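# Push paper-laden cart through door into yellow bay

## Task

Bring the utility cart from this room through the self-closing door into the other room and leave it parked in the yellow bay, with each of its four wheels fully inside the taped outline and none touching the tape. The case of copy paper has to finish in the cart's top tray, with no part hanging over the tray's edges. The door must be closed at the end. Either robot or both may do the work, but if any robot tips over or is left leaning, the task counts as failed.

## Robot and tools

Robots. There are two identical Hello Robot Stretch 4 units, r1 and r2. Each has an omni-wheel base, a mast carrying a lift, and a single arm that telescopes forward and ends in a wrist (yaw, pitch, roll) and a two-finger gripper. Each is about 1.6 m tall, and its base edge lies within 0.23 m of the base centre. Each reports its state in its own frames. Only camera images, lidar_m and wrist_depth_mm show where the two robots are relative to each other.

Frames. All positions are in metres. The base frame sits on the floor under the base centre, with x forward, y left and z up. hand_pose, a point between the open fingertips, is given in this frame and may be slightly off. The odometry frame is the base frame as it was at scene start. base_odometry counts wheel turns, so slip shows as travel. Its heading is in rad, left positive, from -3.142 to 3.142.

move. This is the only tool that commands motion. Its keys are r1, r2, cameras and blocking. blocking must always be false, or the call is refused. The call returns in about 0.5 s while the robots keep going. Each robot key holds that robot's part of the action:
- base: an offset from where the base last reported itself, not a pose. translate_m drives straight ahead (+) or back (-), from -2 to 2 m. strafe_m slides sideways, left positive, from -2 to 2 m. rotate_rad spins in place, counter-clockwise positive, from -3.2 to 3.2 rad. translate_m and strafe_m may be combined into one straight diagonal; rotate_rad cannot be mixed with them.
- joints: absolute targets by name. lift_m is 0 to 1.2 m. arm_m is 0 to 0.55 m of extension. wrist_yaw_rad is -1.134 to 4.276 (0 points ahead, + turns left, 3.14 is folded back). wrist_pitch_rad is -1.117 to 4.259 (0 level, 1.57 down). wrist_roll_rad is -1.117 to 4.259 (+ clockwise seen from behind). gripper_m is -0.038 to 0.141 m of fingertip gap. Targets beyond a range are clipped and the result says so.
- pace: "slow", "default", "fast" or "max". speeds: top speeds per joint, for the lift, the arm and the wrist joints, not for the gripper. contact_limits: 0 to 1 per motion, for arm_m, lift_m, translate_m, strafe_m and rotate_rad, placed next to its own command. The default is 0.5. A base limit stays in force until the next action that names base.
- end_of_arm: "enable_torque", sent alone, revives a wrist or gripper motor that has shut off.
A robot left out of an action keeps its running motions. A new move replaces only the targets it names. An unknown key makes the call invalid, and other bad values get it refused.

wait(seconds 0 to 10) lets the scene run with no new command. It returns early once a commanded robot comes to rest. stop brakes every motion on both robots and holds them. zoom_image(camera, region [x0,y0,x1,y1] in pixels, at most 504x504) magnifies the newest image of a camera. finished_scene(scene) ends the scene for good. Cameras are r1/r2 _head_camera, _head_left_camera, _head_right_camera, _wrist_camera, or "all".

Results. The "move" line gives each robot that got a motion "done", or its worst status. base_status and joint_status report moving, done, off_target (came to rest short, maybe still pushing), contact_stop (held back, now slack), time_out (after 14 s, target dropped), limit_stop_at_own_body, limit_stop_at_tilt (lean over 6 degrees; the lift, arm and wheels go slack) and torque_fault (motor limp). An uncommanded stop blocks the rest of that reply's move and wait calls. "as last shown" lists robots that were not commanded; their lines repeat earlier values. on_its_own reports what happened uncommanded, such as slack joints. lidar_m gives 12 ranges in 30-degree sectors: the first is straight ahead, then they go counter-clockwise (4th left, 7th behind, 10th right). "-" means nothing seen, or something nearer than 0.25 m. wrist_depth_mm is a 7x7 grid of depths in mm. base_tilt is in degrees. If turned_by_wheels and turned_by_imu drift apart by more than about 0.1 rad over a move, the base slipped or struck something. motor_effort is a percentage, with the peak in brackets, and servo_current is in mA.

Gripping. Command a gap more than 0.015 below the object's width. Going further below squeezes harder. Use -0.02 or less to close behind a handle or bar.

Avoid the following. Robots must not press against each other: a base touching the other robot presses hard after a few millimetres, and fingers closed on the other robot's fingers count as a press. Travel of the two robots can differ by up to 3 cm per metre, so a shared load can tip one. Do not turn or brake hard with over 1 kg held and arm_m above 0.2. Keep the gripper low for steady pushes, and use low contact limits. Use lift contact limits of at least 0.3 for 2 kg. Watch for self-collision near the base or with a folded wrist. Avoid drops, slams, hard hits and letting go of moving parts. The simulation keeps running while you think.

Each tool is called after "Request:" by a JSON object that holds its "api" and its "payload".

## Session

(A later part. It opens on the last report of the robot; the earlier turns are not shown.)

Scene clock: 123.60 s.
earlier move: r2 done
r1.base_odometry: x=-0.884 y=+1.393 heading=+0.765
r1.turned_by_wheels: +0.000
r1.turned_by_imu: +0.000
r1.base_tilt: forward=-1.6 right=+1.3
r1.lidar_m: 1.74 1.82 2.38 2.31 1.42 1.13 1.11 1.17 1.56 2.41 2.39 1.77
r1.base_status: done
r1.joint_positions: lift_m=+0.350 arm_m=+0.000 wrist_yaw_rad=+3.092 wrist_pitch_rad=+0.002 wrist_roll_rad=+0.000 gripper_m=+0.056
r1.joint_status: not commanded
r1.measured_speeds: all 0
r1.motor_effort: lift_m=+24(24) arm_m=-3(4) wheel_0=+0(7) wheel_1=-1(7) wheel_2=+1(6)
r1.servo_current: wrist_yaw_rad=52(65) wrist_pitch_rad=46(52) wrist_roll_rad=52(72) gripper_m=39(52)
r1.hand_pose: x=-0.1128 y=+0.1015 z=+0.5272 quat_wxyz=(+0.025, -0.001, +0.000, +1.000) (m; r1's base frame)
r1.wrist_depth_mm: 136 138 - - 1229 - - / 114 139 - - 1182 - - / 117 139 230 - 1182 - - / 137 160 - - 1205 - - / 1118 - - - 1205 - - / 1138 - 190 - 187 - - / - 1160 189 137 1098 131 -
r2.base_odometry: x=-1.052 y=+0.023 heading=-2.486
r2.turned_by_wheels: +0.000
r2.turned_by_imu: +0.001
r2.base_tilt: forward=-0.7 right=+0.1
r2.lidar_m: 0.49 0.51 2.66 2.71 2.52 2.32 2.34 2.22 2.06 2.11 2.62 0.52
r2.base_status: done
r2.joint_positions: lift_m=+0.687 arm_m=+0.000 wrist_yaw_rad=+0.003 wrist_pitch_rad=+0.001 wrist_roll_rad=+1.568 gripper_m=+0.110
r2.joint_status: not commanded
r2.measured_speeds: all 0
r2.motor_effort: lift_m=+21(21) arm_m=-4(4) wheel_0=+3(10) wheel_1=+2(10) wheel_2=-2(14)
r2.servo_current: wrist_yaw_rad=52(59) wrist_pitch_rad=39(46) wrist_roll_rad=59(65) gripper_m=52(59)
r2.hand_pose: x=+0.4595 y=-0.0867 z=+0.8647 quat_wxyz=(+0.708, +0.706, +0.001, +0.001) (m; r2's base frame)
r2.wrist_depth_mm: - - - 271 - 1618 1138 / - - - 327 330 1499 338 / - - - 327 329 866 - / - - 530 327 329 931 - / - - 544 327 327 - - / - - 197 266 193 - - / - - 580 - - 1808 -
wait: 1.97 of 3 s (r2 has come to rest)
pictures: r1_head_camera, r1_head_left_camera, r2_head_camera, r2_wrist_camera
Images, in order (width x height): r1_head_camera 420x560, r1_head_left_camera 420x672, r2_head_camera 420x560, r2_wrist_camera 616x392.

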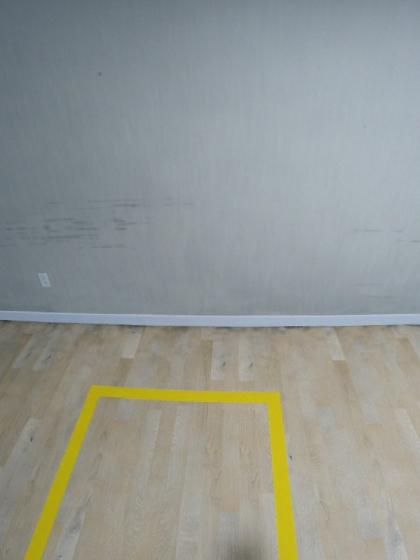

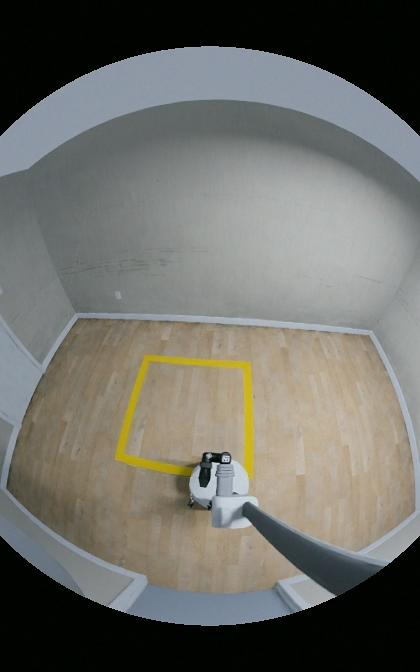

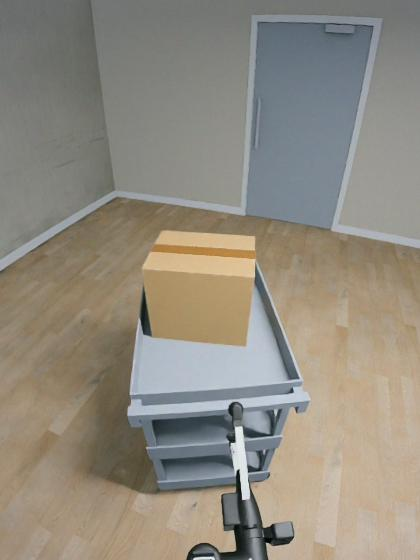

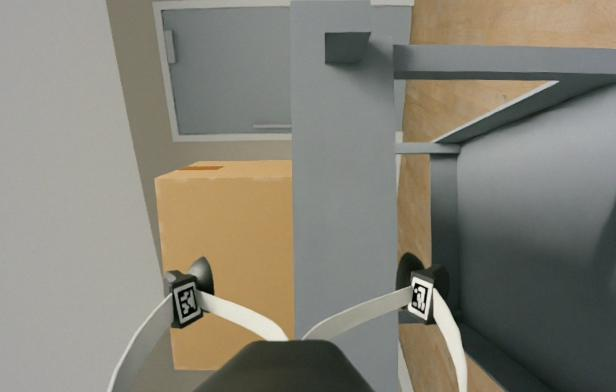

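Request:
{"api": "move", "payload": {"blocking": false, "r1": {"base":{"rotate_rad":-0.05}}, "r2": {"base":{"strafe_m":0.02,"translate_m":0.14},"pace":"slow"}, "cameras": []}}

Request:
{"api": "wait", "payload": {"seconds": 0.8, "cameras": []}}

Request:
{"api": "move", "payload": {"blocking": false, "r1": {"base":{"translate_m":-0.72}}, "cameras": []}}

Request:
{"api": "wait", "payload": {"seconds": 4, "cameras": ["r1_head_left_camera","r1_head_right_camera","r2_wrist_camera"]}}

Scene clock: 145.27 s.
move: r1 moving; r2 moving
r1.base_odometry: x=-0.884 y=+1.393 heading=+0.716
r1.turned_by_wheels: -0.050
r1.turned_by_imu: -0.050
r1.base_tilt: forward=-1.6 right=+1.3
r1.lidar_m: 1.74 1.82 2.39 2.31 1.46 1.13 1.11 1.14 1.47 2.41 2.49 1.83
r1.base_status: rotate_rad moving
r1.joint_positions: lift_m=+0.350 arm_m=+0.000 wrist_yaw_rad=+3.092 wrist_pitch_rad=+0.002 wrist_roll_rad=+0.000 gripper_m=+0.056
r1.joint_status: not commanded
r1.measured_speeds: all 0
r1.motor_effort: lift_m=+24(24) arm_m=-3(4) wheel_0=+2(6) wheel_1=+2(4) wheel_2=+0(5)
r1.servo_current: wrist_yaw_rad=52(72) wrist_pitch_rad=39(46) wrist_roll_rad=59(65) gripper_m=46(46)
r1.hand_pose: x=-0.1128 y=+0.1015 z=+0.5272 quat_wxyz=(+0.025, -0.001, +0.000, +1.000) (m; r1's base frame)
r1.wrist_depth_mm: 136 139 - 1255 1229 - - / 114 139 - - 1281 - - / 117 139 232 - 1281 - - / 137 159 - - 1229 - - / 1078 - - - 1205 - - / 1160 - 190 - 187 - - / 1118 152 189 137 1182 131 1205
r2.base_odometry: x=-1.061 y=+0.014 heading=-2.485
r2.turned_by_wheels: +0.000
r2.turned_by_imu: +0.001
r2.base_tilt: forward=-0.7 right=+0.1
r2.lidar_m: 0.45 0.48 2.67 2.70 2.54 2.30 2.37 2.23 2.04 2.10 2.66 0.50
r2.base_status: translate_m moving; strafe_m moving
r2.joint_positions: lift_m=+0.687 arm_m=+0.000 wrist_yaw_rad=+0.003 wrist_pitch_rad=+0.001 wrist_roll_rad=+1.568 gripper_m=+0.110
r2.joint_status: not commanded
r2.measured_speeds: translate_m=+0.049 strafe_m=+0.007 rotate_rad=+0.002 lift_m=+0.000 arm_m=+0.000 wrist_yaw_rad=+0.000 wrist_pitch_rad=+0.000 wrist_roll_rad=+0.000
r2.motor_effort: lift_m=+21(21) arm_m=-4(4) wheel_0=+6(9) wheel_1=+7(7) wheel_2=-10(11)
r2.servo_current: wrist_yaw_rad=52(59) wrist_pitch_rad=39(46) wrist_roll_rad=39(52) gripper_m=52(52)
r2.hand_pose: x=+0.4595 y=-0.0867 z=+0.8647 quat_wxyz=(+0.708, +0.706, +0.001, +0.001) (m; r2's base frame)
r2.wrist_depth_mm: - - - 260 327 1499 1138 / - - - 319 320 1499 342 / - - - 317 319 878 - / - - 521 319 319 - - / - - 535 319 319 - - / - - 198 256 191 - - / - - 569 - - 1863 -
pictures: none
No camera images: "cameras" was empty.

Scene clock: 145.37 s.
earlier move: r1 done; r2 moving
r1.base_odometry: x=-0.884 y=+1.393 heading=+0.716
r1.turned_by_wheels: +0.000
r1.turned_by_imu: +0.000
r1.base_tilt: forward=-1.6 right=+1.3
r1.lidar_m: 1.73 1.80 2.39 2.30 1.51 1.13 1.09 1.15 1.50 2.41 2.48 1.83
r1.base_status: done
r1.joint_positions: lift_m=+0.350 arm_m=+0.000 wrist_yaw_rad=+3.092 wrist_pitch_rad=+0.002 wrist_roll_rad=+0.000 gripper_m=+0.056
r1.joint_status: not commanded
r1.measured_speeds: all 0
r1.motor_effort: lift_m=+24(24) arm_m=-4(4) wheel_0=+3(6) wheel_1=+3(4) wheel_2=+1(5)
r1.servo_current: wrist_yaw_rad=52(72) wrist_pitch_rad=39(46) wrist_roll_rad=59(65) gripper_m=39(46)
r1.hand_pose: x=-0.1128 y=+0.1015 z=+0.5272 quat_wxyz=(+0.025, -0.001, +0.000, +1.000) (m; r1's base frame)
r1.wrist_depth_mm: 137 138 - 1255 1281 - - / 114 139 - - 1255 - - / 117 140 233 - 1255 - - / 137 160 - - 1255 - - / 1118 - - - 1205 - - / 1160 - 190 - 187 - - / 1138 151 189 137 1205 131 1182
r2.base_odometry: x=-1.065 y=+0.010 heading=-2.485
r2.turned_by_wheels: +0.000
r2.turned_by_imu: +0.000
r2.base_tilt: forward=-0.7 right=+0.0
r2.lidar_m: 0.45 0.48 2.66 2.70 2.52 2.33 2.37 2.25 2.05 2.10 2.66 0.52
r2.base_status: translate_m moving; strafe_m moving
r2.joint_positions: lift_m=+0.687 arm_m=+0.000 wrist_yaw_rad=+0.003 wrist_pitch_rad=+0.001 wrist_roll_rad=+1.568 gripper_m=+0.110
r2.joint_status: not commanded
r2.measured_speeds: translate_m=+0.058 strafe_m=+0.009 rotate_rad=-0.003 lift_m=+0.000 arm_m=+0.000 wrist_yaw_rad=+0.000 wrist_pitch_rad=+0.000 wrist_roll_rad=+0.000
r2.motor_effort: lift_m=+21(21) arm_m=-4(4) wheel_0=+2(9) wheel_1=+7(8) wheel_2=-9(11)
r2.servo_current: wrist_yaw_rad=52(59) wrist_pitch_rad=46(46) wrist_roll_rad=52(52) gripper_m=52(52)
r2.hand_pose: x=+0.4595 y=-0.0867 z=+0.8647 quat_wxyz=(+0.708, +0.706, +0.001, +0.001) (m; r2's base frame)
r2.wrist_depth_mm: - - - 255 314 1366 1078 / - - - 314 314 1499 343 / - - - 314 315 842 - / - - 517 312 312 - - / - - 525 310 310 - - / - - 198 252 191 - - / - - 564 - - 1863 -
wait: 0.10 of 0.8 s (r1 has come to rest)
pictures: none
No camera images: "cameras" was empty.

Scene clock: 145.87 s.
earlier move: r2 moving
move: r1 moving
r1.base_odometry: x=-0.908 y=+1.373 heading=+0.716
r1.turned_by_wheels: +0.000
r1.turned_by_imu: +0.000
r1.base_tilt: forward=-1.6 right=+1.3
r1.lidar_m: 1.77 1.85 2.39 2.30 1.46 1.09 1.06 1.13 1.44 2.40 2.50 1.86
r1.base_status: translate_m moving
r1.joint_positions: lift_m=+0.350 arm_m=+0.000 wrist_yaw_rad=+3.092 wrist_pitch_rad=+0.002 wrist_roll_rad=+0.000 gripper_m=+0.056
r1.joint_status: not commanded
r1.measured_speeds: translate_m=-0.123 strafe_m=+0.000 rotate_rad=-0.002 lift_m=+0.000 arm_m=+0.000 wrist_yaw_rad=+0.000 wrist_pitch_rad=+0.000 wrist_roll_rad=+0.000
r1.motor_effort: lift_m=+24(24) arm_m=-4(4) wheel_0=-5(7) wheel_1=-4(6) wheel_2=+8(9)
r1.servo_current: wrist_yaw_rad=39(59) wrist_pitch_rad=46(52) wrist_roll_rad=33(59) gripper_m=52(52)
r1.hand_pose: x=-0.1128 y=+0.1015 z=+0.5272 quat_wxyz=(+0.025, -0.001, +0.000, +1.000) (m; r1's base frame)
r1.wrist_depth_mm: 136 139 - 1255 1229 - - / 114 139 - - 1229 - - / 117 140 232 - 1160 - - / 137 159 - - 1160 - - / 1060 - - - 1160 - - / 1078 - 190 - 187 - - / 1160 151 189 137 1205 1098 -
r2.base_odometry: x=-1.094 y=-0.020 heading=-2.485
r2.turned_by_wheels: +0.000
r2.turned_by_imu: +0.000
r2.base_tilt: forward=-0.7 right=+0.1
r2.lidar_m: 0.43 0.45 2.65 2.66 2.56 2.36 2.40 2.28 2.09 2.12 2.71 0.48
r2.base_status: translate_m moving; strafe_m moving
r2.joint_positions: lift_m=+0.687 arm_m=+0.000 wrist_yaw_rad=+0.003 wrist_pitch_rad=+0.001 wrist_roll_rad=+1.568 gripper_m=+0.110
r2.joint_status: not commanded
r2.measured_speeds: translate_m=+0.100 strafe_m=+0.014 rotate_rad=-0.005 lift_m=+0.000 arm_m=+0.000 wrist_yaw_rad=+0.000 wrist_pitch_rad=+0.000 wrist_roll_rad=+0.000
r2.motor_effort: lift_m=+21(21) arm_m=-4(4) wheel_0=+8(9) wheel_1=+6(8) wheel_2=-8(11)
r2.servo_current: wrist_yaw_rad=46(52) wrist_pitch_rad=39(46) wrist_roll_rad=46(65) gripper_m=52(52)
r2.hand_pose: x=+0.4595 y=-0.0867 z=+0.8647 quat_wxyz=(+0.708, +0.706, +0.001, +0.001) (m; r2's base frame)
r2.wrist_depth_mm: - - - 258 276 281 281 / - - - 273 273 1756 1118 / - - - 214 273 842 - / - - 473 273 272 866 - / - - 492 271 272 866 - / - - 198 212 193 - - / - - 517 - - 1863 -
pictures: none
No camera images: "cameras" was empty.

Scene clock: 147.47 s.
earlier move: r1 moving; r2 done
r1.base_odometry: x=-1.224 y=+1.097 heading=+0.716
r1.turned_by_wheels: +0.000
r1.turned_by_imu: +0.000
r1.base_tilt: forward=-1.6 right=+1.3
r1.lidar_m: 2.17 2.27 2.39 2.31 0.87 0.69 0.65 0.69 0.83 2.27 2.50 2.28
r1.base_status: translate_m moving
r1.joint_positions: lift_m=+0.350 arm_m=+0.000 wrist_yaw_rad=+3.092 wrist_pitch_rad=+0.002 wrist_roll_rad=+0.000 gripper_m=+0.056
r1.joint_status: not commanded
r1.measured_speeds: translate_m=-0.301 strafe_m=-0.001 rotate_rad=+0.004 lift_m=+0.000 arm_m=+0.000 wrist_yaw_rad=+0.000 wrist_pitch_rad=+0.000 wrist_roll_rad=+0.000
r1.motor_effort: lift_m=+24(24) arm_m=-4(4) wheel_0=-4(10) wheel_1=-3(7) wheel_2=+6(10)
r1.servo_current: wrist_yaw_rad=65(72) wrist_pitch_rad=46(52) wrist_roll_rad=59(65) gripper_m=39(52)
r1.hand_pose: x=-0.1128 y=+0.1015 z=+0.5272 quat_wxyz=(+0.025, -0.001, +0.000, +1.000) (m; r1's base frame)
r1.wrist_depth_mm: 136 139 - - 842 788 - / 114 139 - - - 768 - / 117 139 232 - - 759 - / 137 159 - - - 778 - / - - - - - 768 - / - - 190 - 187 778 - / - 140 - 137 - - -
r2.base_odometry: x=-1.150 y=-0.078 heading=-2.486
r2.turned_by_wheels: +0.000
r2.turned_by_imu: +0.000
r2.base_tilt: forward=-0.7 right=+0.1
r2.lidar_m: 0.40 0.37 2.59 2.63 2.64 2.43 2.47 2.29 2.12 2.16 2.71 0.44
r2.base_status: done
r2.joint_positions: lift_m=+0.687 arm_m=+0.000 wrist_yaw_rad=-0.006 wrist_pitch_rad=+0.001 wrist_roll_rad=+1.569 gripper_m=+0.110
r2.joint_status: not commanded
r2.measured_speeds: all 0
r2.motor_effort: lift_m=+20(21) arm_m=+4(5) wheel_0=+5(9) wheel_1=+5(9) wheel_2=-11(17)
r2.servo_current: wrist_yaw_rad=46(65) wrist_pitch_rad=39(46) wrist_roll_rad=39(65) gripper_m=52(59)
r2.hand_pose: x=+0.4587 y=-0.0892 z=+0.8647 quat_wxyz=(+0.708, +0.706, -0.002, -0.003) (m; r2's base frame)
r2.wrist_depth_mm: - - - 196 259 1397 1060 / - - - 253 254 1708 1118 / - - - 250 250 831 - / - 455 452 188 247 854 - / - - 459 186 244 - - / - - 196 183 195 - - / - - 477 - 239 - -
wait: 1.60 of 4 s (r2 has come to rest)
pictures: r1_head_left_camera, r1_head_right_camera, r2_wrist_camera
Images, in order (width x height): r1_head_left_camera 420x672, r1_head_right_camera 420x672, r2_wrist_camera 616x392.

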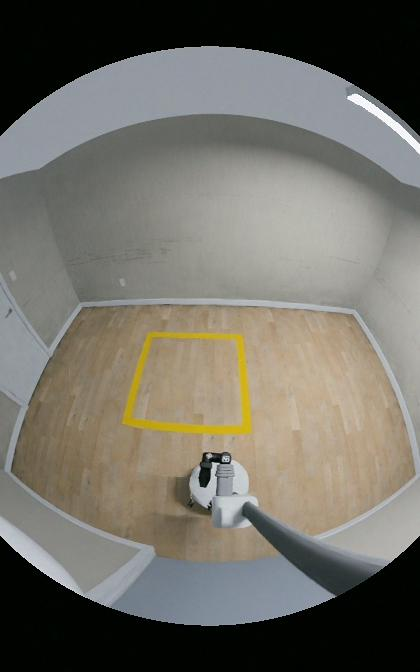

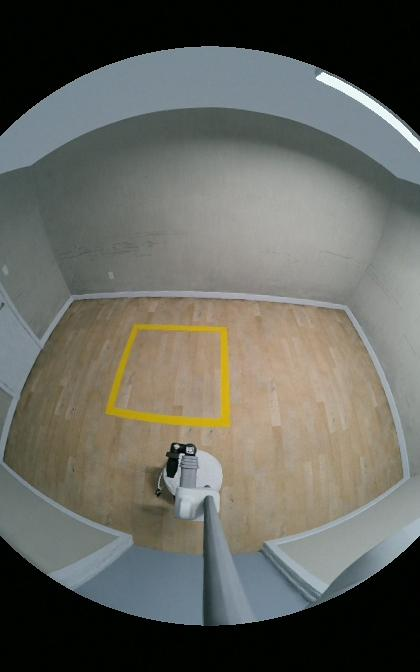

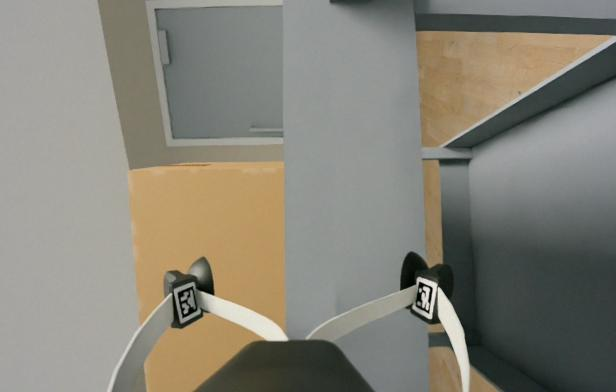

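Request:
{"api": "move", "payload": {"blocking": false, "r2": {"joints":{"gripper_m":-0.015}}, "cameras": []}}

Request:
{"api": "wait", "payload": {"seconds": 2, "cameras": ["r1_head_left_camera","r1_head_right_camera","r2_wrist_camera","r2_head_camera"]}}

Scene clock: 155.70 s.
earlier move: r1 done
move: r2 moving
r1.base_odometry: x=-1.427 y=+0.921 heading=+0.716
r1.turned_by_wheels: +0.000
r1.turned_by_imu: -0.001
r1.base_tilt: forward=-1.6 right=+1.2
r1.lidar_m: 2.43 2.53 2.38 1.40 0.53 0.42 0.38 0.41 0.59 1.27 2.48 2.55
r1.base_status: done
r1.joint_positions: lift_m=+0.350 arm_m=+0.000 wrist_yaw_rad=+3.092 wrist_pitch_rad=+0.002 wrist_roll_rad=+0.000 gripper_m=+0.056
r1.joint_status: not commanded
r1.measured_speeds: all 0
r1.motor_effort: lift_m=+24(24) arm_m=-4(4) wheel_0=-3(3) wheel_1=-2(3) wheel_2=+0(0)
r1.servo_current: wrist_yaw_rad=72(72) wrist_pitch_rad=39(46) wrist_roll_rad=46(65) gripper_m=39(46)
r1.hand_pose: x=-0.1128 y=+0.1015 z=+0.5272 quat_wxyz=(+0.025, -0.001, +0.000, +1.000) (m; r1's base frame)
r1.wrist_depth_mm: 136 138 521 535 539 564 504 / 113 139 525 539 549 559 504 / 116 140 521 539 549 564 508 / 136 155 535 544 549 564 512 / 508 521 530 535 554 564 512 / 508 517 193 539 187 569 517 / 512 517 530 153 554 549 517
r2.base_odometry: x=-1.150 y=-0.078 heading=-2.486
r2.turned_by_wheels: +0.000
r2.turned_by_imu: +0.001
r2.base_tilt: forward=-0.7 right=+0.1
r2.lidar_m: 0.39 0.41 2.60 2.62 2.64 2.45 2.50 2.32 2.12 2.16 2.72 0.44
r2.base_status: not commanded
r2.joint_positions: lift_m=+0.687 arm_m=+0.000 wrist_yaw_rad=-0.006 wrist_pitch_rad=+0.002 wrist_roll_rad=+1.569 gripper_m=+0.094
r2.joint_status: gripper_m moving
r2.measured_speeds: translate_m=+0.000 strafe_m=+0.000 rotate_rad=+0.000 lift_m=+0.000 arm_m=+0.000 wrist_yaw_rad=+0.000 wrist_pitch_rad=+0.012 wrist_roll_rad=+0.000
r2.motor_effort: lift_m=+20(20) arm_m=+5(5) wheel_0=+4(5) wheel_1=+6(6) wheel_2=-11(11)
r2.servo_current: wrist_yaw_rad=59(65) wrist_pitch_rad=39(46) wrist_roll_rad=46(65) gripper_m=156(156)
r2.hand_pose: x=+0.4587 y=-0.0892 z=+0.8645 quat_wxyz=(+0.708, +0.706, -0.002, -0.003) (m; r2's base frame)
r2.wrist_depth_mm: - - - 196 259 1366 1042 / - - - 194 255 1661 549 / - - - 191 251 831 - / - 452 452 189 249 842 - / - 459 459 185 245 842 - / - - 195 183 197 - - / - - 477 - - - -
pictures: none
No camera images: "cameras" was empty.

Scene clock: 157.20 s.
earlier move: r2 done
r1.base_odometry: x=-1.427 y=+0.921 heading=+0.716
r1.turned_by_wheels: +0.000
r1.turned_by_imu: +0.000
r1.base_tilt: forward=-1.6 right=+1.2
r1.lidar_m: 2.46 2.57 2.42 1.41 0.54 0.40 0.38 0.42 0.58 1.23 2.50 2.55
r1.base_status: done
r1.joint_positions: lift_m=+0.350 arm_m=+0.000 wrist_yaw_rad=+3.092 wrist_pitch_rad=+0.002 wrist_roll_rad=+0.000 gripper_m=+0.056
r1.joint_status: not commanded
r1.measured_speeds: all 0
r1.motor_effort: lift_m=+24(24) arm_m=-4(4) wheel_0=-3(3) wheel_1=-3(3) wheel_2=+0(0)
r1.servo_current: wrist_yaw_rad=39(78) wrist_pitch_rad=39(46) wrist_roll_rad=59(72) gripper_m=46(46)
r1.hand_pose: x=-0.1128 y=+0.1015 z=+0.5272 quat_wxyz=(+0.025, -0.001, +0.000, +1.000) (m; r1's base frame)
r1.wrist_depth_mm: 136 138 525 535 549 554 500 / 113 139 525 535 549 559 508 / 116 139 530 539 549 559 508 / 136 155 530 544 549 564 512 / 508 517 525 539 554 559 512 / 512 521 193 539 188 569 517 / 508 517 530 153 554 554 508
r2.base_odometry: x=-1.151 y=-0.078 heading=-2.485
r2.turned_by_wheels: +0.000
r2.turned_by_imu: +0.000
r2.base_tilt: forward=-0.7 right=+0.1
r2.lidar_m: 0.38 0.40 2.61 2.63 2.64 2.44 2.50 2.28 2.13 2.17 2.74 0.42
r2.base_status: not commanded
r2.joint_positions: lift_m=+0.687 arm_m=+0.000 wrist_yaw_rad=-0.001 wrist_pitch_rad=+0.006 wrist_roll_rad=+1.569 gripper_m=-0.013
r2.joint_status: all done
r2.measured_speeds: all 0
r2.motor_effort: lift_m=+20(21) arm_m=+5(5) wheel_0=+3(5) wheel_1=+4(6) wheel_2=-4(11)
r2.servo_current: wrist_yaw_rad=52(65) wrist_pitch_rad=52(52) wrist_roll_rad=39(65) gripper_m=137(247)
r2.hand_pose: x=+0.4591 y=-0.0878 z=+0.8633 quat_wxyz=(+0.708, +0.706, +0.002, -0.003) (m; r2's base frame)
r2.wrist_depth_mm: - - - 185 248 1576 1160 / - - - 183 243 1618 535 / - - - 181 241 831 - / - 449 442 180 239 842 - / - 455 455 178 237 - - / - - 187 176 180 - - / - - 477 - 234 - -
wait: 1.50 of 2 s (r2 has come to rest)
pictures: r1_head_left_camera, r1_head_right_camera, r2_head_camera, r2_wrist_camera
Images, in order (width x height): r1_head_left_camera 420x672, r1_head_right_camera 420x672, r2_head_camera 420x560, r2_wrist_camera 616x392.

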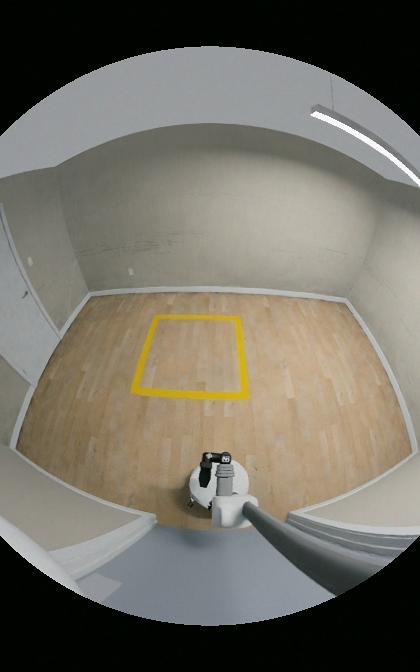

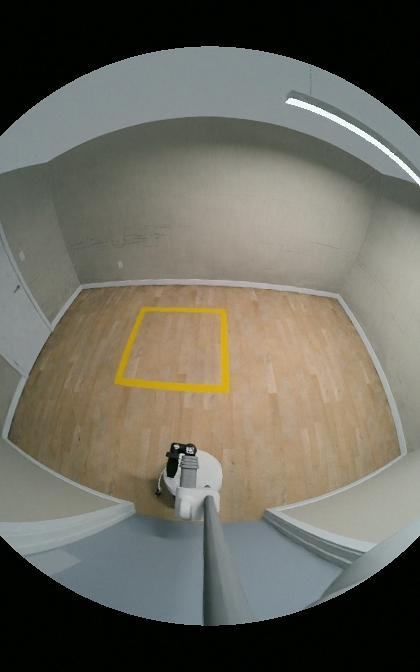

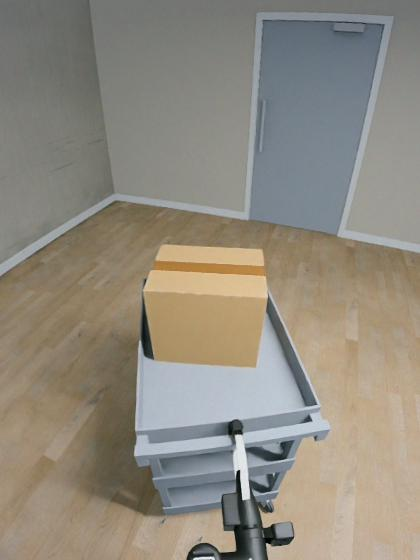

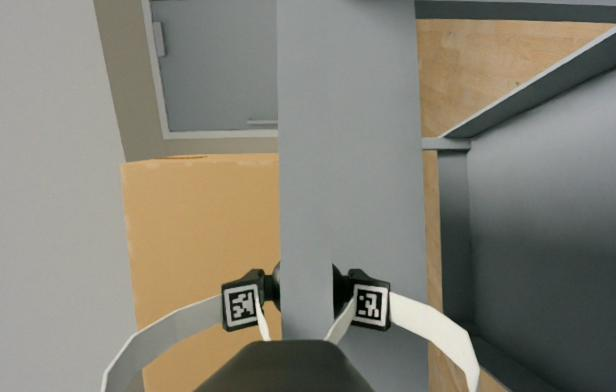

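Request:
{"api": "move", "payload": {"blocking": false, "r1": {"base":{"strafe_m":0.15}}, "r2": {"base":{"strafe_m":0.3,"translate_m":-0.1},"pace":"slow"}, "cameras": []}}

Request:
{"api": "wait", "payload": {"seconds": 1.2, "cameras": []}}

Request:
{"api": "move", "payload": {"blocking": false, "r1": {"base":{"translate_m":-0.95},"pace":"slow","contact_limits":{"translate_m":0.9}}, "cameras": []}}

Request:
{"api": "wait", "payload": {"seconds": 3, "cameras": ["r1_head_left_camera","r2_head_camera","r2_wrist_camera"]}}

Scene clock: 188.70 s.
move: r1 moving; r2 moving
r1.base_odometry: x=-1.451 y=+0.948 heading=+0.715
r1.turned_by_wheels: +0.000
r1.turned_by_imu: +0.000
r1.base_tilt: forward=-1.6 right=+1.3
r1.lidar_m: 2.44 2.54 2.34 1.38 0.53 0.43 0.40 0.40 0.59 1.27 2.54 2.55
r1.base_status: strafe_m moving
r1.joint_positions: lift_m=+0.350 arm_m=+0.000 wrist_yaw_rad=+3.092 wrist_pitch_rad=+0.002 wrist_roll_rad=+0.000 gripper_m=+0.056
r1.joint_status: not commanded
r1.measured_speeds: translate_m=-0.001 strafe_m=+0.140 rotate_rad=+0.004 lift_m=+0.000 arm_m=+0.000 wrist_yaw_rad=+0.000 wrist_pitch_rad=+0.000 wrist_roll_rad=+0.000
r1.motor_effort: lift_m=+24(24) arm_m=-4(4) wheel_0=-8(12) wheel_1=+7(9) wheel_2=+0(1)
r1.servo_current: wrist_yaw_rad=46(65) wrist_pitch_rad=46(46) wrist_roll_rad=52(65) gripper_m=39(46)
r1.hand_pose: x=-0.1128 y=+0.1015 z=+0.5272 quat_wxyz=(+0.025, -0.001, +0.000, +1.000) (m; r1's base frame)
r1.wrist_depth_mm: 136 139 525 535 549 554 - / 113 138 530 535 549 559 484 / 116 139 525 539 549 559 484 / 136 154 525 535 554 554 488 / 512 521 530 535 554 559 492 / 512 517 193 549 187 559 492 / 508 512 530 153 554 517 -
r2.base_odometry: x=-1.140 y=-0.085 heading=-2.485
r2.turned_by_wheels: +0.000
r2.turned_by_imu: +0.001
r2.base_tilt: forward=-0.7 right=+0.1
r2.lidar_m: 0.39 0.41 2.58 2.64 2.67 2.42 2.46 2.31 2.12 2.19 2.72 0.42
r2.base_status: translate_m moving; strafe_m moving
r2.joint_positions: lift_m=+0.687 arm_m=+0.000 wrist_yaw_rad=-0.001 wrist_pitch_rad=+0.006 wrist_roll_rad=+1.569 gripper_m=-0.013
r2.joint_status: not commanded
r2.measured_speeds: translate_m=-0.015 strafe_m=+0.047 rotate_rad=+0.002 lift_m=+0.000 arm_m=+0.000 wrist_yaw_rad=+0.000 wrist_pitch_rad=+0.000 wrist_roll_rad=+0.000
r2.motor_effort: lift_m=+20(20) arm_m=+4(5) wheel_0=-11(12) wheel_1=+5(7) wheel_2=+7(8)
r2.servo_current: wrist_yaw_rad=59(59) wrist_pitch_rad=46(46) wrist_roll_rad=46(46) gripper_m=130(143)
r2.hand_pose: x=+0.4592 y=-0.0878 z=+0.8633 quat_wxyz=(+0.708, +0.706, +0.002, -0.003) (m; r2's base frame)
r2.wrist_depth_mm: - - - 183 244 1576 1138 / - - - 182 243 1661 544 / - - - 180 241 831 - / - 449 445 179 238 831 - / - 459 452 178 237 - - / - - 188 176 180 - - / - - 477 - 233 - -
pictures: none
No camera images: "cameras" was empty.

Scene clock: 189.90 s.
earlier move: r1 moving; r2 moving
r1.base_odometry: x=-1.526 y=+1.034 heading=+0.715
r1.turned_by_wheels: +0.000
r1.turned_by_imu: +0.000
r1.base_tilt: forward=-1.5 right=+1.3
r1.lidar_m: 2.44 2.54 2.24 1.38 0.45 0.41 0.37 0.42 0.59 1.28 2.65 2.55
r1.base_status: strafe_m moving
r1.joint_positions: lift_m=+0.350 arm_m=+0.000 wrist_yaw_rad=+3.092 wrist_pitch_rad=+0.002 wrist_roll_rad=+0.000 gripper_m=+0.056
r1.joint_status: not commanded
r1.measured_speeds: all 0
r1.motor_effort: lift_m=+24(24) arm_m=-4(4) wheel_0=+0(12) wheel_1=-1(9) wheel_2=+1(2)
r1.servo_current: wrist_yaw_rad=59(78) wrist_pitch_rad=39(52) wrist_roll_rad=46(65) gripper_m=39(46)
r1.hand_pose: x=-0.1128 y=+0.1015 z=+0.5272 quat_wxyz=(+0.025, -0.001, +0.000, +1.000) (m; r1's base frame)
r1.wrist_depth_mm: 137 138 525 539 549 480 - / 114 139 535 539 544 477 - / 117 139 535 539 549 477 - / 137 159 535 535 549 484 - / 508 517 530 549 549 488 - / 508 521 194 539 187 - - / 508 517 530 153 554 - -
r2.base_odometry: x=-1.050 y=-0.146 heading=-2.485
r2.turned_by_wheels: +0.000
r2.turned_by_imu: +0.000
r2.base_tilt: forward=-0.7 right=+0.1
r2.lidar_m: 0.40 0.42 2.49 2.54 2.56 2.37 2.41 2.42 2.22 2.27 2.84 0.42
r2.base_status: translate_m moving; strafe_m moving
r2.joint_positions: lift_m=+0.687 arm_m=+0.000 wrist_yaw_rad=-0.001 wrist_pitch_rad=+0.006 wrist_roll_rad=+1.569 gripper_m=-0.013
r2.joint_status: not commanded
r2.measured_speeds: translate_m=-0.033 strafe_m=+0.094 rotate_rad=+0.002 lift_m=+0.000 arm_m=+0.000 wrist_yaw_rad=+0.000 wrist_pitch_rad=+0.000 wrist_roll_rad=+0.000
r2.motor_effort: lift_m=+20(21) arm_m=+4(5) wheel_0=-9(16) wheel_1=+6(7) wheel_2=+8(9)
r2.servo_current: wrist_yaw_rad=52(59) wrist_pitch_rad=46(52) wrist_roll_rad=33(59) gripper_m=124(143)
r2.hand_pose: x=+0.4592 y=-0.0878 z=+0.8633 quat_wxyz=(+0.708, +0.706, +0.002, -0.003) (m; r2's base frame)
r2.wrist_depth_mm: - - - 163 220 1661 1160 / - - - 166 224 759 - / - 433 424 168 227 - - / - 449 442 229 231 831 - / - - 466 174 235 - - / - - 189 176 179 - - / - - - - 242 1576 -
wait: 1.20 s; no rest
pictures: none
No camera images: "cameras" was empty.

Scene clock: 190.40 s.
earlier move: r1 done; r2 moving
move: r1 moving
r1.base_odometry: x=-1.535 y=+1.026 heading=+0.715
r1.turned_by_wheels: +0.000
r1.turned_by_imu: +0.000
r1.base_tilt: forward=-1.6 right=+1.3
r1.lidar_m: 2.47 2.56 2.24 1.32 0.43 0.41 0.38 0.40 0.59 1.23 2.64 2.58
r1.base_status: translate_m moving
r1.joint_positions: lift_m=+0.350 arm_m=+0.000 wrist_yaw_rad=+3.092 wrist_pitch_rad=+0.002 wrist_roll_rad=+0.000 gripper_m=+0.056
r1.joint_status: not commanded
r1.measured_speeds: translate_m=-0.048 strafe_m=+0.000 rotate_rad=+0.000 lift_m=+0.000 arm_m=+0.000 wrist_yaw_rad=+0.000 wrist_pitch_rad=+0.000 wrist_roll_rad=+0.000
r1.motor_effort: lift_m=+24(24) arm_m=-4(4) wheel_0=-4(6) wheel_1=-2(6) wheel_2=+5(7)
r1.servo_current: wrist_yaw_rad=26(59) wrist_pitch_rad=39(46) wrist_roll_rad=52(52) gripper_m=39(46)
r1.contact_limits: translate_m 0.9
r1.hand_pose: x=-0.1128 y=+0.1015 z=+0.5272 quat_wxyz=(+0.025, -0.001, +0.000, +1.000) (m; r1's base frame)
r1.wrist_depth_mm: 137 139 517 530 535 452 - / 114 139 521 525 539 473 - / 117 140 521 535 539 480 - / 137 159 517 535 539 480 - / 496 512 521 535 544 488 - / 500 504 193 535 188 - - / 500 508 517 153 549 - -
r2.base_odometry: x=-1.009 y=-0.174 heading=-2.485
r2.turned_by_wheels: +0.000
r2.turned_by_imu: -0.001
r2.base_tilt: forward=-0.7 right=+0.1
r2.lidar_m: 0.41 0.47 2.46 2.51 2.52 2.33 2.37 2.47 2.25 2.30 2.90 0.39
r2.base_status: translate_m moving; strafe_m moving
r2.joint_positions: lift_m=+0.687 arm_m=+0.000 wrist_yaw_rad=-0.001 wrist_pitch_rad=+0.006 wrist_roll_rad=+1.569 gripper_m=-0.013
r2.joint_status: not commanded
r2.measured_speeds: translate_m=-0.033 strafe_m=+0.096 rotate_rad=+0.002 lift_m=+0.000 arm_m=+0.000 wrist_yaw_rad=+0.000 wrist_pitch_rad=+0.000 wrist_roll_rad=+0.000
r2.motor_effort: lift_m=+20(20) arm_m=+4(4) wheel_0=-9(10) wheel_1=+4(7) wheel_2=+8(8)
r2.servo_current: wrist_yaw_rad=46(59) wrist_pitch_rad=46(52) wrist_roll_rad=39(52) gripper_m=117(130)
r2.hand_pose: x=+0.4592 y=-0.0878 z=+0.8633 quat_wxyz=(+0.708, +0.706, +0.002, -0.003) (m; r2's base frame)
r2.wrist_depth_mm: - - - 156 211 1537 - / - - - 159 217 - - / - 427 421 164 223 - - / - 459 442 168 228 831 - / - - 477 173 234 - - / - - 187 176 180 - - / - - - - - 1661 488
pictures: none
No camera images: "cameras" was empty.

Scene clock: 192.63 s.
earlier move: r1 moving; r2 done
r1.base_odometry: x=-1.694 y=+0.888 heading=+0.714
r1.turned_by_wheels: -0.001
r1.turned_by_imu: -0.003
r1.base_tilt: forward=-1.6 right=+1.3
r1.lidar_m: 2.68 2.78 2.25 0.48 0.28 0.25 - 0.25 0.28 0.67 2.64 2.79
r1.base_status: translate_m moving
r1.joint_positions: lift_m=+0.350 arm_m=+0.000 wrist_yaw_rad=+3.092 wrist_pitch_rad=+0.002 wrist_roll_rad=+0.000 gripper_m=+0.056
r1.joint_status: not commanded
r1.measured_speeds: translate_m=-0.098 strafe_m=+0.002 rotate_rad=-0.003 lift_m=+0.000 arm_m=+0.000 wrist_yaw_rad=+0.000 wrist_pitch_rad=+0.000 wrist_roll_rad=+0.000
r1.motor_effort: lift_m=+23(24) arm_m=-1(4) wheel_0=-12(12) wheel_1=-18(18) wheel_2=+18(18)
r1.servo_current: wrist_yaw_rad=59(72) wrist_pitch_rad=39(52) wrist_roll_rad=39(72) gripper_m=39(46)
r1.contact_limits: translate_m 0.9
r1.hand_pose: x=-0.1128 y=+0.1015 z=+0.5272 quat_wxyz=(+0.025, -0.001, +0.000, +1.000) (m; r1's base frame)
r1.wrist_depth_mm: 136 138 324 329 338 342 294 / 113 138 322 330 336 343 297 / 115 139 324 330 340 345 286 / 137 155 325 334 340 342 303 / 310 319 324 332 340 345 303 / 312 315 195 334 191 345 303 / 314 315 325 143 340 317 290
r2.base_odometry: x=-0.889 y=-0.255 heading=-2.485
r2.turned_by_wheels: +0.001
r2.turned_by_imu: +0.000
r2.base_tilt: forward=-0.7 right=+0.1
r2.lidar_m: 0.42 0.51 2.37 2.39 2.44 2.23 2.29 2.56 2.35 2.38 3.05 0.38
r2.base_status: done
r2.joint_positions: lift_m=+0.687 arm_m=+0.000 wrist_yaw_rad=-0.001 wrist_pitch_rad=+0.006 wrist_roll_rad=+1.569 gripper_m=-0.014
r2.joint_status: not commanded
r2.measured_speeds: all 0
r2.motor_effort: lift_m=+20(21) arm_m=-3(4) wheel_0=-6(13) wheel_1=+5(7) wheel_2=+9(10)
r2.servo_current: wrist_yaw_rad=52(72) wrist_pitch_rad=46(59) wrist_roll_rad=52(59) gripper_m=111(130)
r2.hand_pose: x=+0.4592 y=-0.0878 z=+0.8633 quat_wxyz=(+0.708, +0.706, +0.002, -0.003) (m; r2's base frame)
r2.wrist_depth_mm: - 549 477 125 179 - - / - 379 379 130 190 - - / - 427 424 140 205 - - / - 488 462 149 219 - - / - - 521 164 231 - - / - - 187 175 179 1576 492 / - - - - 264 1661 459
wait: 2.23 of 3 s (r2 has come to rest)
pictures: r1_head_left_camera, r2_head_camera, r2_wrist_camera
Images, in order (width x height): r1_head_left_camera 420x672, r2_head_camera 420x560, r2_wrist_camera 616x392.

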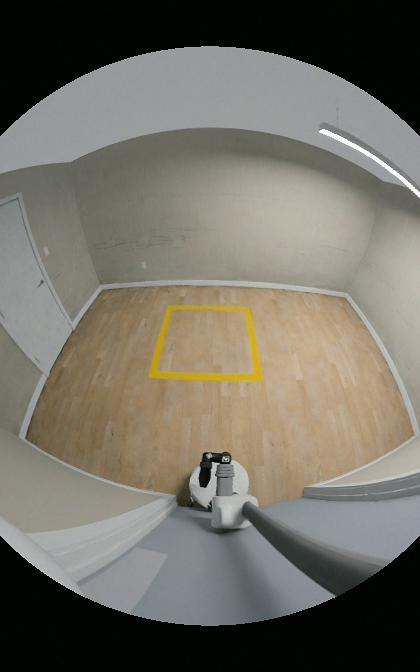

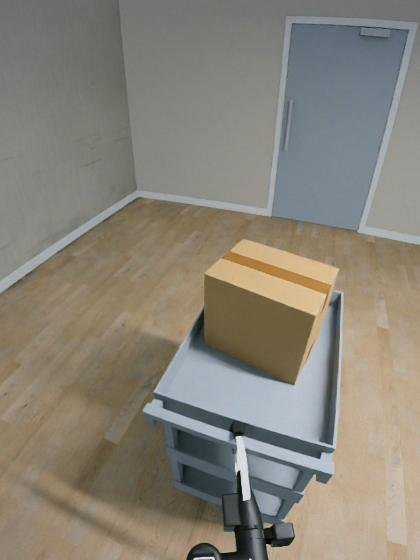

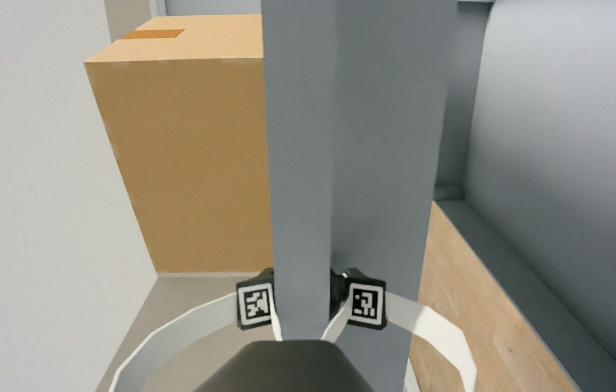

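Request:
{"api": "move", "payload": {"blocking": false, "r2": {"base":{"rotate_rad":-0.25},"pace":"slow"}, "cameras": []}}

Request:
{"api": "wait", "payload": {"seconds": 1.5, "cameras": ["r1_head_left_camera","r1_head_right_camera","r2_head_camera"]}}

Scene clock: 200.90 s.
earlier move: r1 done
move: r2 moving
r1.base_odometry: x=-2.243 y=+0.411 heading=+0.716
r1.turned_by_wheels: +0.001
r1.turned_by_imu: +0.004
r1.base_tilt: forward=-1.6 right=+1.3
r1.lidar_m: 3.40 0.54 0.67 1.77 2.21 3.03 0.25 0.25 - 0.25 0.35 3.55
r1.base_status: done
r1.joint_positions: lift_m=+0.350 arm_m=+0.000 wrist_yaw_rad=+3.092 wrist_pitch_rad=+0.002 wrist_roll_rad=+0.000 gripper_m=+0.056
r1.joint_status: not commanded
r1.measured_speeds: all 0
r1.motor_effort: lift_m=+23(23) arm_m=+4(4) wheel_0=+0(1) wheel_1=-7(8) wheel_2=+9(9)
r1.servo_current: wrist_yaw_rad=46(65) wrist_pitch_rad=39(46) wrist_roll_rad=46(65) gripper_m=39(46)
r1.contact_limits: translate_m 0.9
r1.hand_pose: x=-0.1128 y=+0.1015 z=+0.5272 quat_wxyz=(+0.025, -0.001, +0.000, +1.000) (m; r1's base frame)
r1.wrist_depth_mm: 136 138 - - - - - / 114 139 - - - - - / 117 139 272 - - - - / 137 158 - - - - - / 314 382 - - - - - / 315 366 194 1983 188 1863 1808 / 320 349 1229 153 1281 1182 1281
r2.base_odometry: x=-0.889 y=-0.255 heading=-2.610
r2.turned_by_wheels: -0.125
r2.turned_by_imu: -0.120
r2.base_tilt: forward=-0.7 right=+0.1
r2.lidar_m: 0.41 0.47 2.37 2.35 2.59 2.23 2.23 2.64 2.37 2.36 2.78 0.40
r2.base_status: rotate_rad moving
r2.joint_positions: lift_m=+0.687 arm_m=+0.000 wrist_yaw_rad=+0.011 wrist_pitch_rad=+0.006 wrist_roll_rad=+1.569 gripper_m=-0.014
r2.joint_status: not commanded
r2.measured_speeds: translate_m=+0.000 strafe_m=+0.001 rotate_rad=-0.490 lift_m=+0.000 arm_m=+0.000 wrist_yaw_rad=+0.001 wrist_pitch_rad=+0.000 wrist_roll_rad=+0.000
r2.motor_effort: lift_m=+20(21) arm_m=-3(4) wheel_0=+13(14) wheel_1=+8(9) wheel_2=+14(16)
r2.servo_current: wrist_yaw_rad=52(65) wrist_pitch_rad=46(46) wrist_roll_rad=46(52) gripper_m=98(104)
r2.hand_pose: x=+0.4602 y=-0.0843 z=+0.8633 quat_wxyz=(+0.708, +0.706, +0.006, +0.002) (m; r2's base frame)
r2.wrist_depth_mm: - - - 137 192 - - / - 504 433 143 200 750 - / - 410 410 148 209 - - / - 459 449 157 219 - - / - - 488 166 230 - - / - - 512 173 181 1708 - / - - - - - 1576 477
pictures: none
No camera images: "cameras" was empty.

Scene clock: 201.70 s.
earlier move: r2 done
r1.base_odometry: x=-2.243 y=+0.411 heading=+0.716
r1.turned_by_wheels: +0.000
r1.turned_by_imu: +0.000
r1.base_tilt: forward=-1.6 right=+1.3
r1.lidar_m: 3.40 0.52 0.61 1.74 2.24 3.04 0.25 0.25 - 0.25 0.34 3.53
r1.base_status: done
r1.joint_positions: lift_m=+0.350 arm_m=+0.000 wrist_yaw_rad=+3.092 wrist_pitch_rad=+0.002 wrist_roll_rad=+0.000 gripper_m=+0.056
r1.joint_status: not commanded
r1.measured_speeds: all 0
r1.motor_effort: lift_m=+23(23) arm_m=+4(4) wheel_0=+0(1) wheel_1=-7(8) wheel_2=+9(9)
r1.servo_current: wrist_yaw_rad=46(65) wrist_pitch_rad=39(52) wrist_roll_rad=72(72) gripper_m=39(46)
r1.contact_limits: translate_m 0.9
r1.hand_pose: x=-0.1128 y=+0.1015 z=+0.5272 quat_wxyz=(+0.025, -0.001, +0.000, +1.000) (m; r1's base frame)
r1.wrist_depth_mm: 136 138 - - - - - / 114 139 - - - - - / 117 139 267 - - - - / 136 159 - - - - - / 315 382 - - - - - / 317 368 194 1921 188 1863 1808 / 320 349 1205 154 1255 1182 1281
r2.base_odometry: x=-0.889 y=-0.255 heading=-2.733
r2.turned_by_wheels: -0.124
r2.turned_by_imu: -0.120
r2.base_tilt: forward=-0.7 right=+0.1
r2.lidar_m: 0.39 0.42 2.42 2.35 2.61 2.28 2.23 2.48 2.37 2.36 2.60 0.42
r2.base_status: done
r2.joint_positions: lift_m=+0.687 arm_m=+0.000 wrist_yaw_rad=+0.008 wrist_pitch_rad=+0.006 wrist_roll_rad=+1.569 gripper_m=-0.014
r2.joint_status: not commanded
r2.measured_speeds: all 0
r2.motor_effort: lift_m=+20(21) arm_m=-4(4) wheel_0=+7(15) wheel_1=+4(9) wheel_2=+5(16)
r2.servo_current: wrist_yaw_rad=59(72) wrist_pitch_rad=46(46) wrist_roll_rad=52(59) gripper_m=78(104)
r2.hand_pose: x=+0.4600 y=-0.0851 z=+0.8633 quat_wxyz=(+0.708, +0.706, +0.005, +0.001) (m; r2's base frame)
r2.wrist_depth_mm: - - - 169 229 1618 1160 / - - - 170 229 1537 - / - - 544 171 231 831 - / - 439 439 172 232 831 - / - 459 452 173 233 831 - / - - 187 173 182 - - / - - 488 - 235 121 -
wait: 0.80 of 1.5 s (r2 has come to rest)
pictures: r1_head_left_camera, r1_head_right_camera, r2_head_camera
Images, in order (width x height): r1_head_left_camera 420x672, r1_head_right_camera 420x672, r2_head_camera 420x560.

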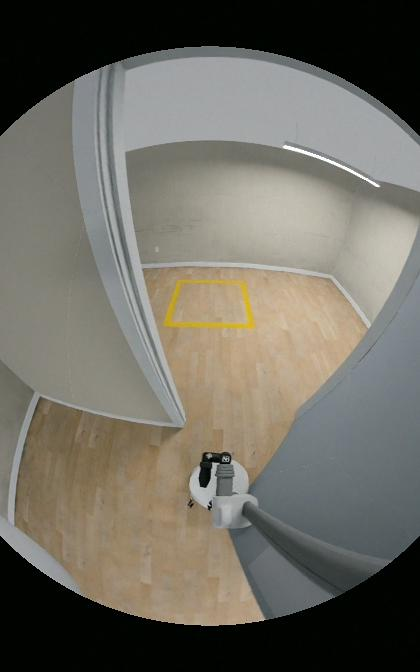

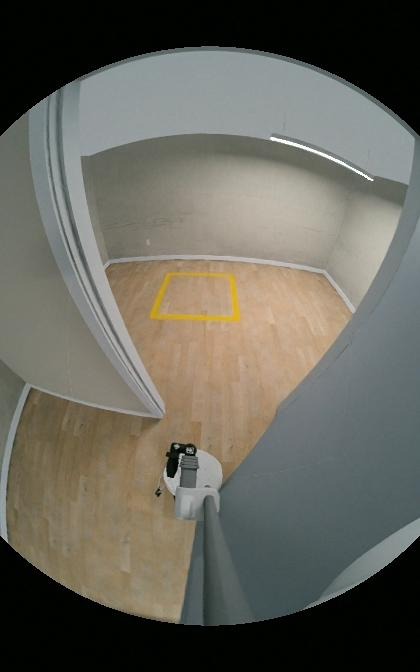

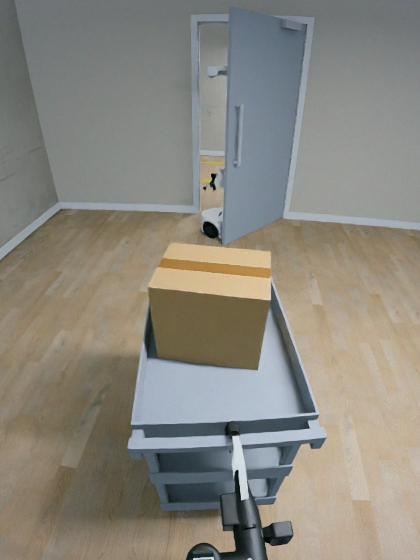

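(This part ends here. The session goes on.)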